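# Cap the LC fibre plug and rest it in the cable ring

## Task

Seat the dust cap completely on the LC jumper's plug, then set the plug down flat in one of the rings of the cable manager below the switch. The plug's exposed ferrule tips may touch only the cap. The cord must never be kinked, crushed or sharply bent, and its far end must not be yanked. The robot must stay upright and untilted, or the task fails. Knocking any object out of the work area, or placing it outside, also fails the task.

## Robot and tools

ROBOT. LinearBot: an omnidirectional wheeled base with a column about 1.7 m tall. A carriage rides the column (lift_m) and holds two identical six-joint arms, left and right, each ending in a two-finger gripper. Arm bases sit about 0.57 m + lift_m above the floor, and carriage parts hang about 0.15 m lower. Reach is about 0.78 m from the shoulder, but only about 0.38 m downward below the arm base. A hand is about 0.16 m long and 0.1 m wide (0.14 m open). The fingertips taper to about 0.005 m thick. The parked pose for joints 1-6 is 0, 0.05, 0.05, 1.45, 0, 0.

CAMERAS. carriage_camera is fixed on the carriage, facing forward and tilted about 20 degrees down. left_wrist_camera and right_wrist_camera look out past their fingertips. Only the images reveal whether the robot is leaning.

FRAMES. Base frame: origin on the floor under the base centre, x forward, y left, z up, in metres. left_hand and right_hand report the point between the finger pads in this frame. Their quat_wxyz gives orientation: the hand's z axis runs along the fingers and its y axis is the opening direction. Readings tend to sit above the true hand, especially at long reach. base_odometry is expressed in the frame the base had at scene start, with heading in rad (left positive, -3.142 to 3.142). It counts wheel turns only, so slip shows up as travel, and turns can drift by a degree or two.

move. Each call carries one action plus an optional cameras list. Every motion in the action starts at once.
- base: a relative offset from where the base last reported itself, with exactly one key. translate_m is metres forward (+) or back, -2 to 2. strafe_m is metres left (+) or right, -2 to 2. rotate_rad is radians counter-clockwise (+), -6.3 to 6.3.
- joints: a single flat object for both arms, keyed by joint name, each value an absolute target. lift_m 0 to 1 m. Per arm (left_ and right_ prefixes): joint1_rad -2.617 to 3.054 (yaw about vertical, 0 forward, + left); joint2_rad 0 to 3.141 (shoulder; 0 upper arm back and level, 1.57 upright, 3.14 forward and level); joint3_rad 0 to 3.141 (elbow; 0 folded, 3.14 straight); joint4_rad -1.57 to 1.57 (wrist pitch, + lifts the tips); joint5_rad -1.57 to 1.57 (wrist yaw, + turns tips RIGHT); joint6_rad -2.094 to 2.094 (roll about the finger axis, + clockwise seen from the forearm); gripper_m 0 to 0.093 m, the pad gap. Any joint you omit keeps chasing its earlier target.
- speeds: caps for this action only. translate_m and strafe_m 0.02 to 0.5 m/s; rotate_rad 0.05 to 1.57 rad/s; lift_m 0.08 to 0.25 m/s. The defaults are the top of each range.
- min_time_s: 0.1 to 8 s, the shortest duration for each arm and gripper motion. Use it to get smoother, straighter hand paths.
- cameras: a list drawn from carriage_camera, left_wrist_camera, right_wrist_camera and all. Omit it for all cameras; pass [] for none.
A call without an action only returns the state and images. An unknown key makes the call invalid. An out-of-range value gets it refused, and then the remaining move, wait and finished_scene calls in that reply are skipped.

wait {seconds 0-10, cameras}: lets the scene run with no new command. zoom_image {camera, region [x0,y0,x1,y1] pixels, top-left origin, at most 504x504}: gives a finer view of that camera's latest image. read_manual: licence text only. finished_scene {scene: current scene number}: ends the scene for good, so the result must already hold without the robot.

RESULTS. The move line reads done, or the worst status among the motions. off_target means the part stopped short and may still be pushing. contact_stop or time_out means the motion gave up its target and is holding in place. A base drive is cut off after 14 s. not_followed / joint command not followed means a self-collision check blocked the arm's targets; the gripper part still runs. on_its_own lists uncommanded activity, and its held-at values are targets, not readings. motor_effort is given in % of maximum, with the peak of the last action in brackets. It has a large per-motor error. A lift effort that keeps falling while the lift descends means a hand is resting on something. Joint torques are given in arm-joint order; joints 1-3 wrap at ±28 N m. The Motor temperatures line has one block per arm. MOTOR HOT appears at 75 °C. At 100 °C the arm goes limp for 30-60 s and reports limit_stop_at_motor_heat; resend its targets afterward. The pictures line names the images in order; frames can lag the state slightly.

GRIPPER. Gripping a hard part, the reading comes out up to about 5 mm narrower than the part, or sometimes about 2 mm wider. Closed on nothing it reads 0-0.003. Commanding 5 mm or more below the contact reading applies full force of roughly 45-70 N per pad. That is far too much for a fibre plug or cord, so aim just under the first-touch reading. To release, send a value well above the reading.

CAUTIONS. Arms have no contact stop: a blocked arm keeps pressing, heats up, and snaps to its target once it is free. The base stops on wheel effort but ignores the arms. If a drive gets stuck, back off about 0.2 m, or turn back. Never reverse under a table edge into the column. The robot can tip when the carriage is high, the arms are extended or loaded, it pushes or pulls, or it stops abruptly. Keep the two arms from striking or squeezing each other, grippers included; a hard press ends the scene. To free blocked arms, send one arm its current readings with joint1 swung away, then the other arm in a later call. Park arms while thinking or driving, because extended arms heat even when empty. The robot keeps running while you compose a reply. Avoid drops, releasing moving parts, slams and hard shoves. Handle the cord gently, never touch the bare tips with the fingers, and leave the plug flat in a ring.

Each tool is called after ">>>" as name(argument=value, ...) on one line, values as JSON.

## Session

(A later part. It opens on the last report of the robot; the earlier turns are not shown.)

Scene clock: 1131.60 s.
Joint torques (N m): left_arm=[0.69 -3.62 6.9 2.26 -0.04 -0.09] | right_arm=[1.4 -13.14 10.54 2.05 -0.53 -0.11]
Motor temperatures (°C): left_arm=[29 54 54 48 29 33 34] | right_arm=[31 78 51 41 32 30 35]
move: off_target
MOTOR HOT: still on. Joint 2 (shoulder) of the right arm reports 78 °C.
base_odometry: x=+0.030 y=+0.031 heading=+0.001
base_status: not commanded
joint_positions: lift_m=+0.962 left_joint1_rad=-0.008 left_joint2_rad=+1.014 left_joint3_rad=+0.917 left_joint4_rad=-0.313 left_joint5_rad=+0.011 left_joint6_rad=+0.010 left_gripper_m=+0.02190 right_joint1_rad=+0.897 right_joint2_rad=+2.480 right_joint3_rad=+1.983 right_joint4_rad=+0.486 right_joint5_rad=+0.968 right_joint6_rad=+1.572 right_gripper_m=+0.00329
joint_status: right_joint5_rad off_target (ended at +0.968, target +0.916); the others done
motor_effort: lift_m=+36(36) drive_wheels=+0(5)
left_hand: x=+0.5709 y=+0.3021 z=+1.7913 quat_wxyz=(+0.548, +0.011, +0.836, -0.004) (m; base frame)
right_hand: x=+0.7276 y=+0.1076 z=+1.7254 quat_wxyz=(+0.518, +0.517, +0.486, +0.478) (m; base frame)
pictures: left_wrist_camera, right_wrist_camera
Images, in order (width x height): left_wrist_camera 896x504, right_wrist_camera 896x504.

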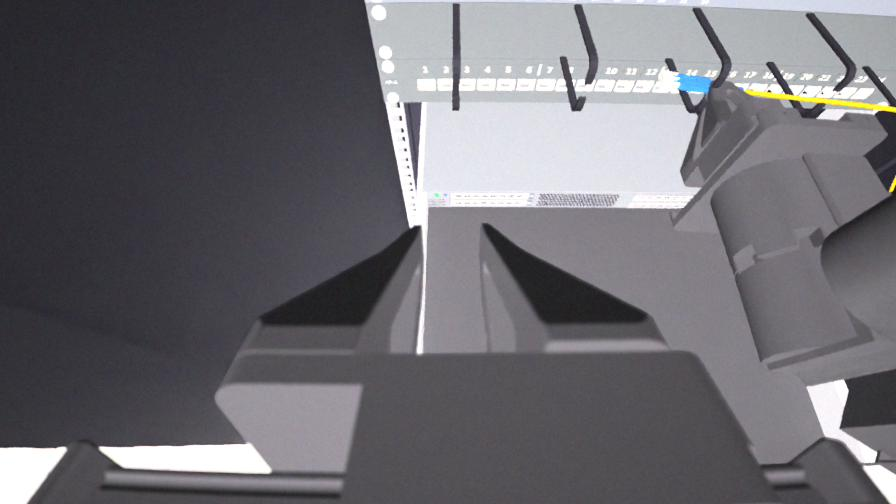

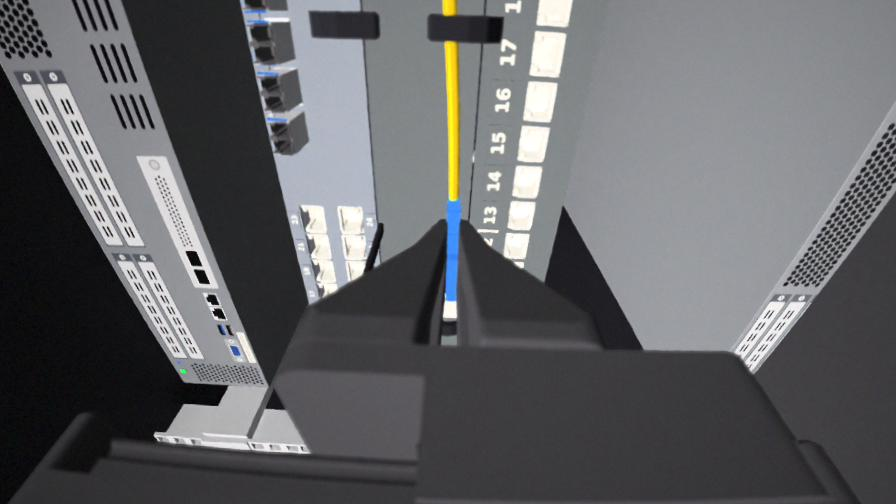

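>>> move(joints={"right_joint1_rad": 0.884, "right_joint2_rad": 2.406, "right_joint3_rad": 1.88, "right_joint4_rad": 0.555, "right_joint5_rad": 0.884, "right_joint6_rad": 1.581}, min_time_s=1.2, cameras=["right_wrist_camera", "left_wrist_camera"])

>>> zoom_image(camera="left_wrist_camera", region=[600, 40, 780, 140])

Scene clock: 1142.70 s.
Joint torques (N m): left_arm=[0.68 -3.66 6.89 2.25 -0.05 -0.09] | right_arm=[-0.57 -19.21 6.17 2.24 -0.11 -0.13]
Motor temperatures (°C): left_arm=[29 53 54 48 29 33 34] | right_arm=[31 76 51 41 32 30 35]
move: done
MOTOR HOT: still on. Joint 2 (shoulder) of the right arm reports 76 °C.
base_odometry: x=+0.030 y=+0.031 heading=+0.001
base_status: not commanded
joint_positions: lift_m=+0.962 left_joint1_rad=-0.008 left_joint2_rad=+1.014 left_joint3_rad=+0.917 left_joint4_rad=-0.313 left_joint5_rad=+0.011 left_joint6_rad=+0.010 left_gripper_m=+0.02190 right_joint1_rad=+0.890 right_joint2_rad=+2.446 right_joint3_rad=+1.895 right_joint4_rad=+0.552 right_joint5_rad=+0.896 right_joint6_rad=+1.574 right_gripper_m=+0.00328
joint_status: all done
motor_effort: lift_m=+36(36) drive_wheels=-3(6)
left_hand: x=+0.5709 y=+0.3021 z=+1.7913 quat_wxyz=(+0.548, +0.011, +0.836, -0.004) (m; base frame)
right_hand: x=+0.7252 y=+0.1090 z=+1.7219 quat_wxyz=(+0.501, +0.502, +0.497, +0.500) (m; base frame)
pictures: left_wrist_camera, right_wrist_camera
Images, in order (width x height): left_wrist_camera 896x504, right_wrist_camera 896x504.

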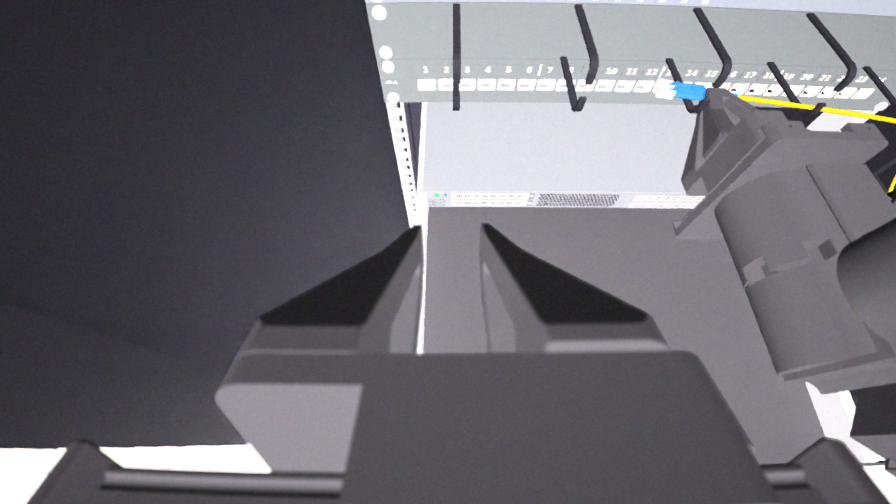

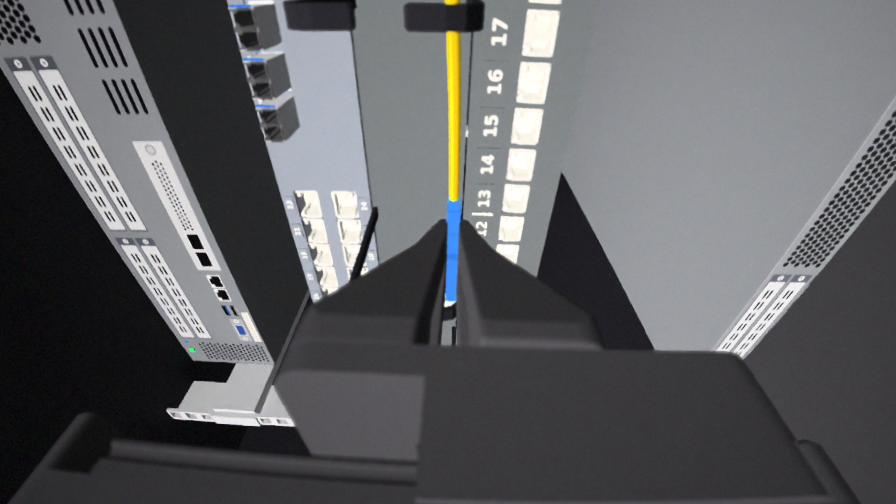

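Scaled by 2.800 from the camera's 896x504 image, which has a finer 1280x720 frame.

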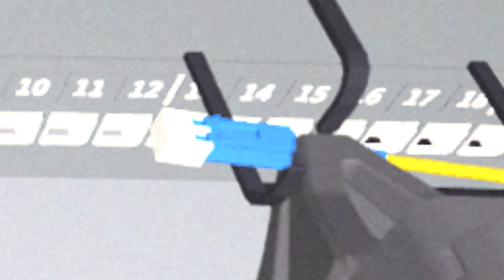

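>>> move(joints={"right_gripper_m": 0.018}, min_time_s=1.5, cameras=[])

>>> move(joints={"right_joint1_rad": 0.993, "right_joint2_rad": 2.257, "right_joint3_rad": 1.622, "right_joint4_rad": 0.69, "right_joint5_rad": 0.998}, min_time_s=2, cameras=["right_wrist_camera", "left_wrist_camera"])

>>> zoom_image(camera="right_wrist_camera", region=[370, 90, 570, 290])

>>> zoom_image(camera="left_wrist_camera", region=[620, 40, 800, 140])

Scene clock: 1151.20 s.
Joint torques (N m): left_arm=[0.69 -3.66 6.94 2.25 -0.04 -0.09] | right_arm=[-0.59 -19.22 6.24 2.21 -0.09 -0.12]
Motor temperatures (°C): left_arm=[29 53 54 49 29 33 34] | right_arm=[31 77 51 41 32 30 35]
move: done
MOTOR HOT: still on. Joint 2 (shoulder) of the right arm reports 77 °C.
base_odometry: x=+0.030 y=+0.031 heading=+0.001
base_status: not commanded
joint_positions: lift_m=+0.962 left_joint1_rad=-0.008 left_joint2_rad=+1.014 left_joint3_rad=+0.917 left_joint4_rad=-0.313 left_joint5_rad=+0.011 left_joint6_rad=+0.010 left_gripper_m=+0.02190 right_joint1_rad=+0.890 right_joint2_rad=+2.446 right_joint3_rad=+1.895 right_joint4_rad=+0.554 right_joint5_rad=+0.894 right_joint6_rad=+1.574 right_gripper_m=+0.01788
joint_status: all done
motor_effort: lift_m=+36(36) drive_wheels=-1(6)
left_hand: x=+0.5709 y=+0.3021 z=+1.7913 quat_wxyz=(+0.548, +0.011, +0.836, -0.004) (m; base frame)
right_hand: x=+0.7251 y=+0.1092 z=+1.7222 quat_wxyz=(+0.500, +0.502, +0.497, +0.501) (m; base frame)
pictures: none
No camera images: "cameras" was empty.

Scene clock: 1153.50 s.
Joint torques (N m): left_arm=[0.7 -3.66 6.89 2.25 -0.04 -0.09] | right_arm=[0.54 -17.54 5.9 2.17 0.09 -0.13]
Motor temperatures (°C): left_arm=[29 53 54 49 29 33 34] | right_arm=[31 78 51 41 32 30 35]
move: done
MOTOR HOT: still on. Joint 2 (shoulder) of the right arm reports 78 °C.
base_odometry: x=+0.030 y=+0.031 heading=+0.001
base_status: not commanded
joint_positions: lift_m=+0.962 left_joint1_rad=-0.008 left_joint2_rad=+1.014 left_joint3_rad=+0.917 left_joint4_rad=-0.313 left_joint5_rad=+0.011 left_joint6_rad=+0.010 left_gripper_m=+0.02190 right_joint1_rad=+0.987 right_joint2_rad=+2.293 right_joint3_rad=+1.637 right_joint4_rad=+0.688 right_joint5_rad=+0.988 right_joint6_rad=+1.574 right_gripper_m=+0.01788
joint_status: all done
motor_effort: lift_m=+36(36) drive_wheels=-3(5)
left_hand: x=+0.5709 y=+0.3021 z=+1.7913 quat_wxyz=(+0.548, +0.011, +0.836, -0.004) (m; base frame)
right_hand: x=+0.6622 y=+0.1095 z=+1.7310 quat_wxyz=(+0.497, +0.503, +0.488, +0.511) (m; base frame)
pictures: left_wrist_camera, right_wrist_camera
Images, in order (width x height): left_wrist_camera 896x504, right_wrist_camera 896x504.

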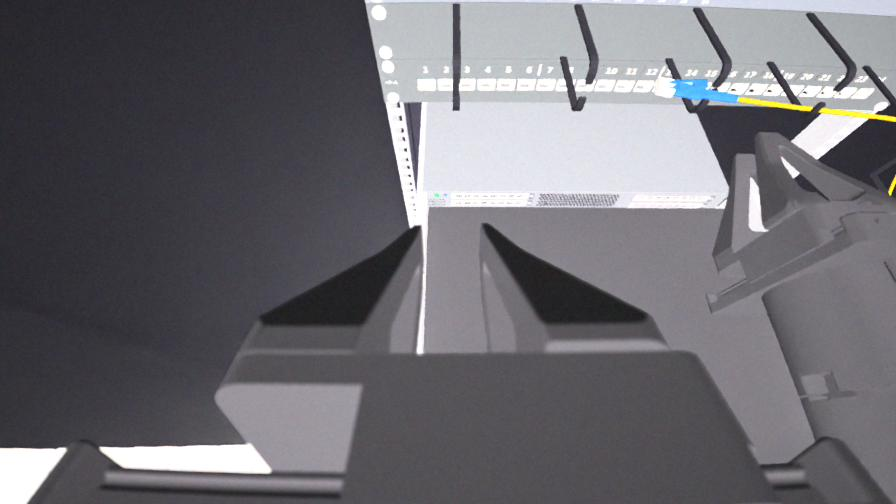

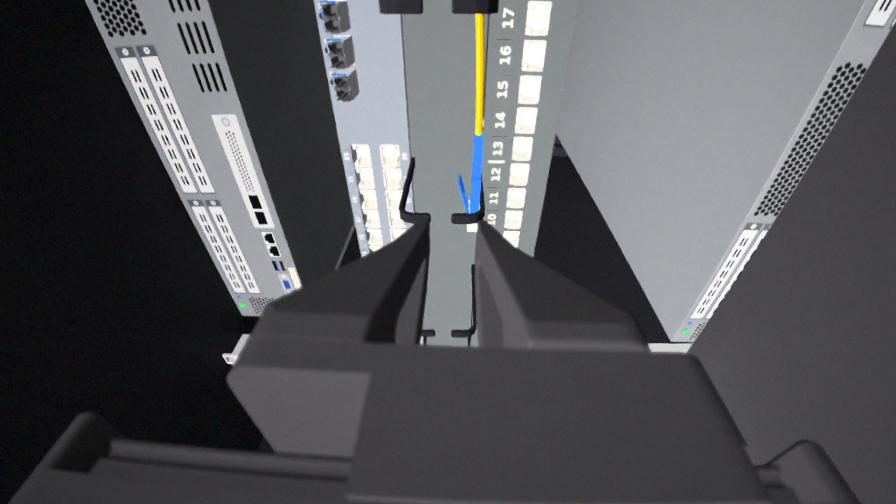

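Scaled by 2.520 from the camera's 896x504 image, which has a finer 1280x720 frame.

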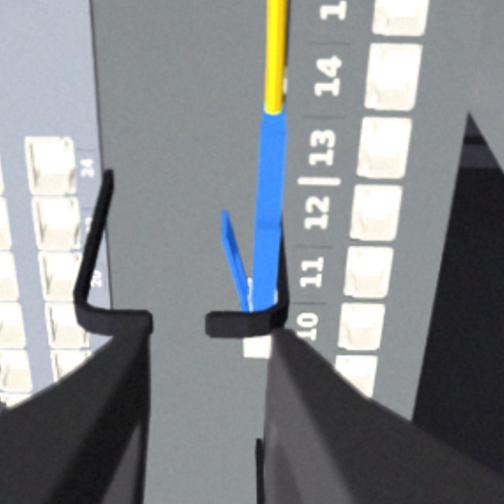

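Scaled by 2.800 from the camera's 896x504 image, which has a finer 1280x720 frame.

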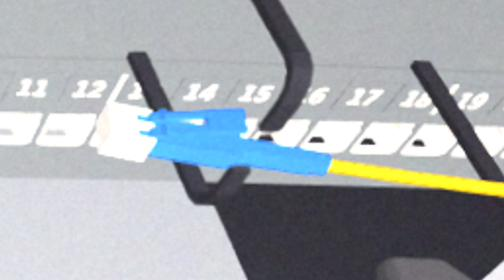

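>>> zoom_image(camera="left_wrist_camera", region=[645, 65, 705, 110])

Scaled by 8.400 from the camera's 896x504 image, which has a finer 1280x720 frame.

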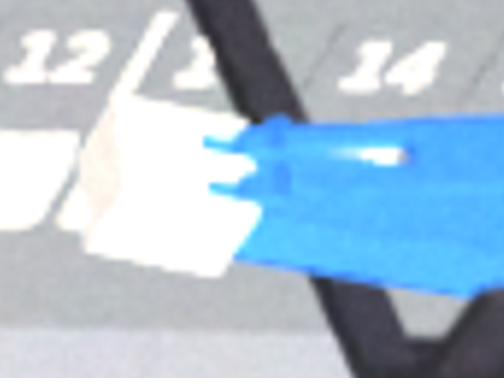

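>>> finished_scene(scene=1)

The scene is finished: the task was done.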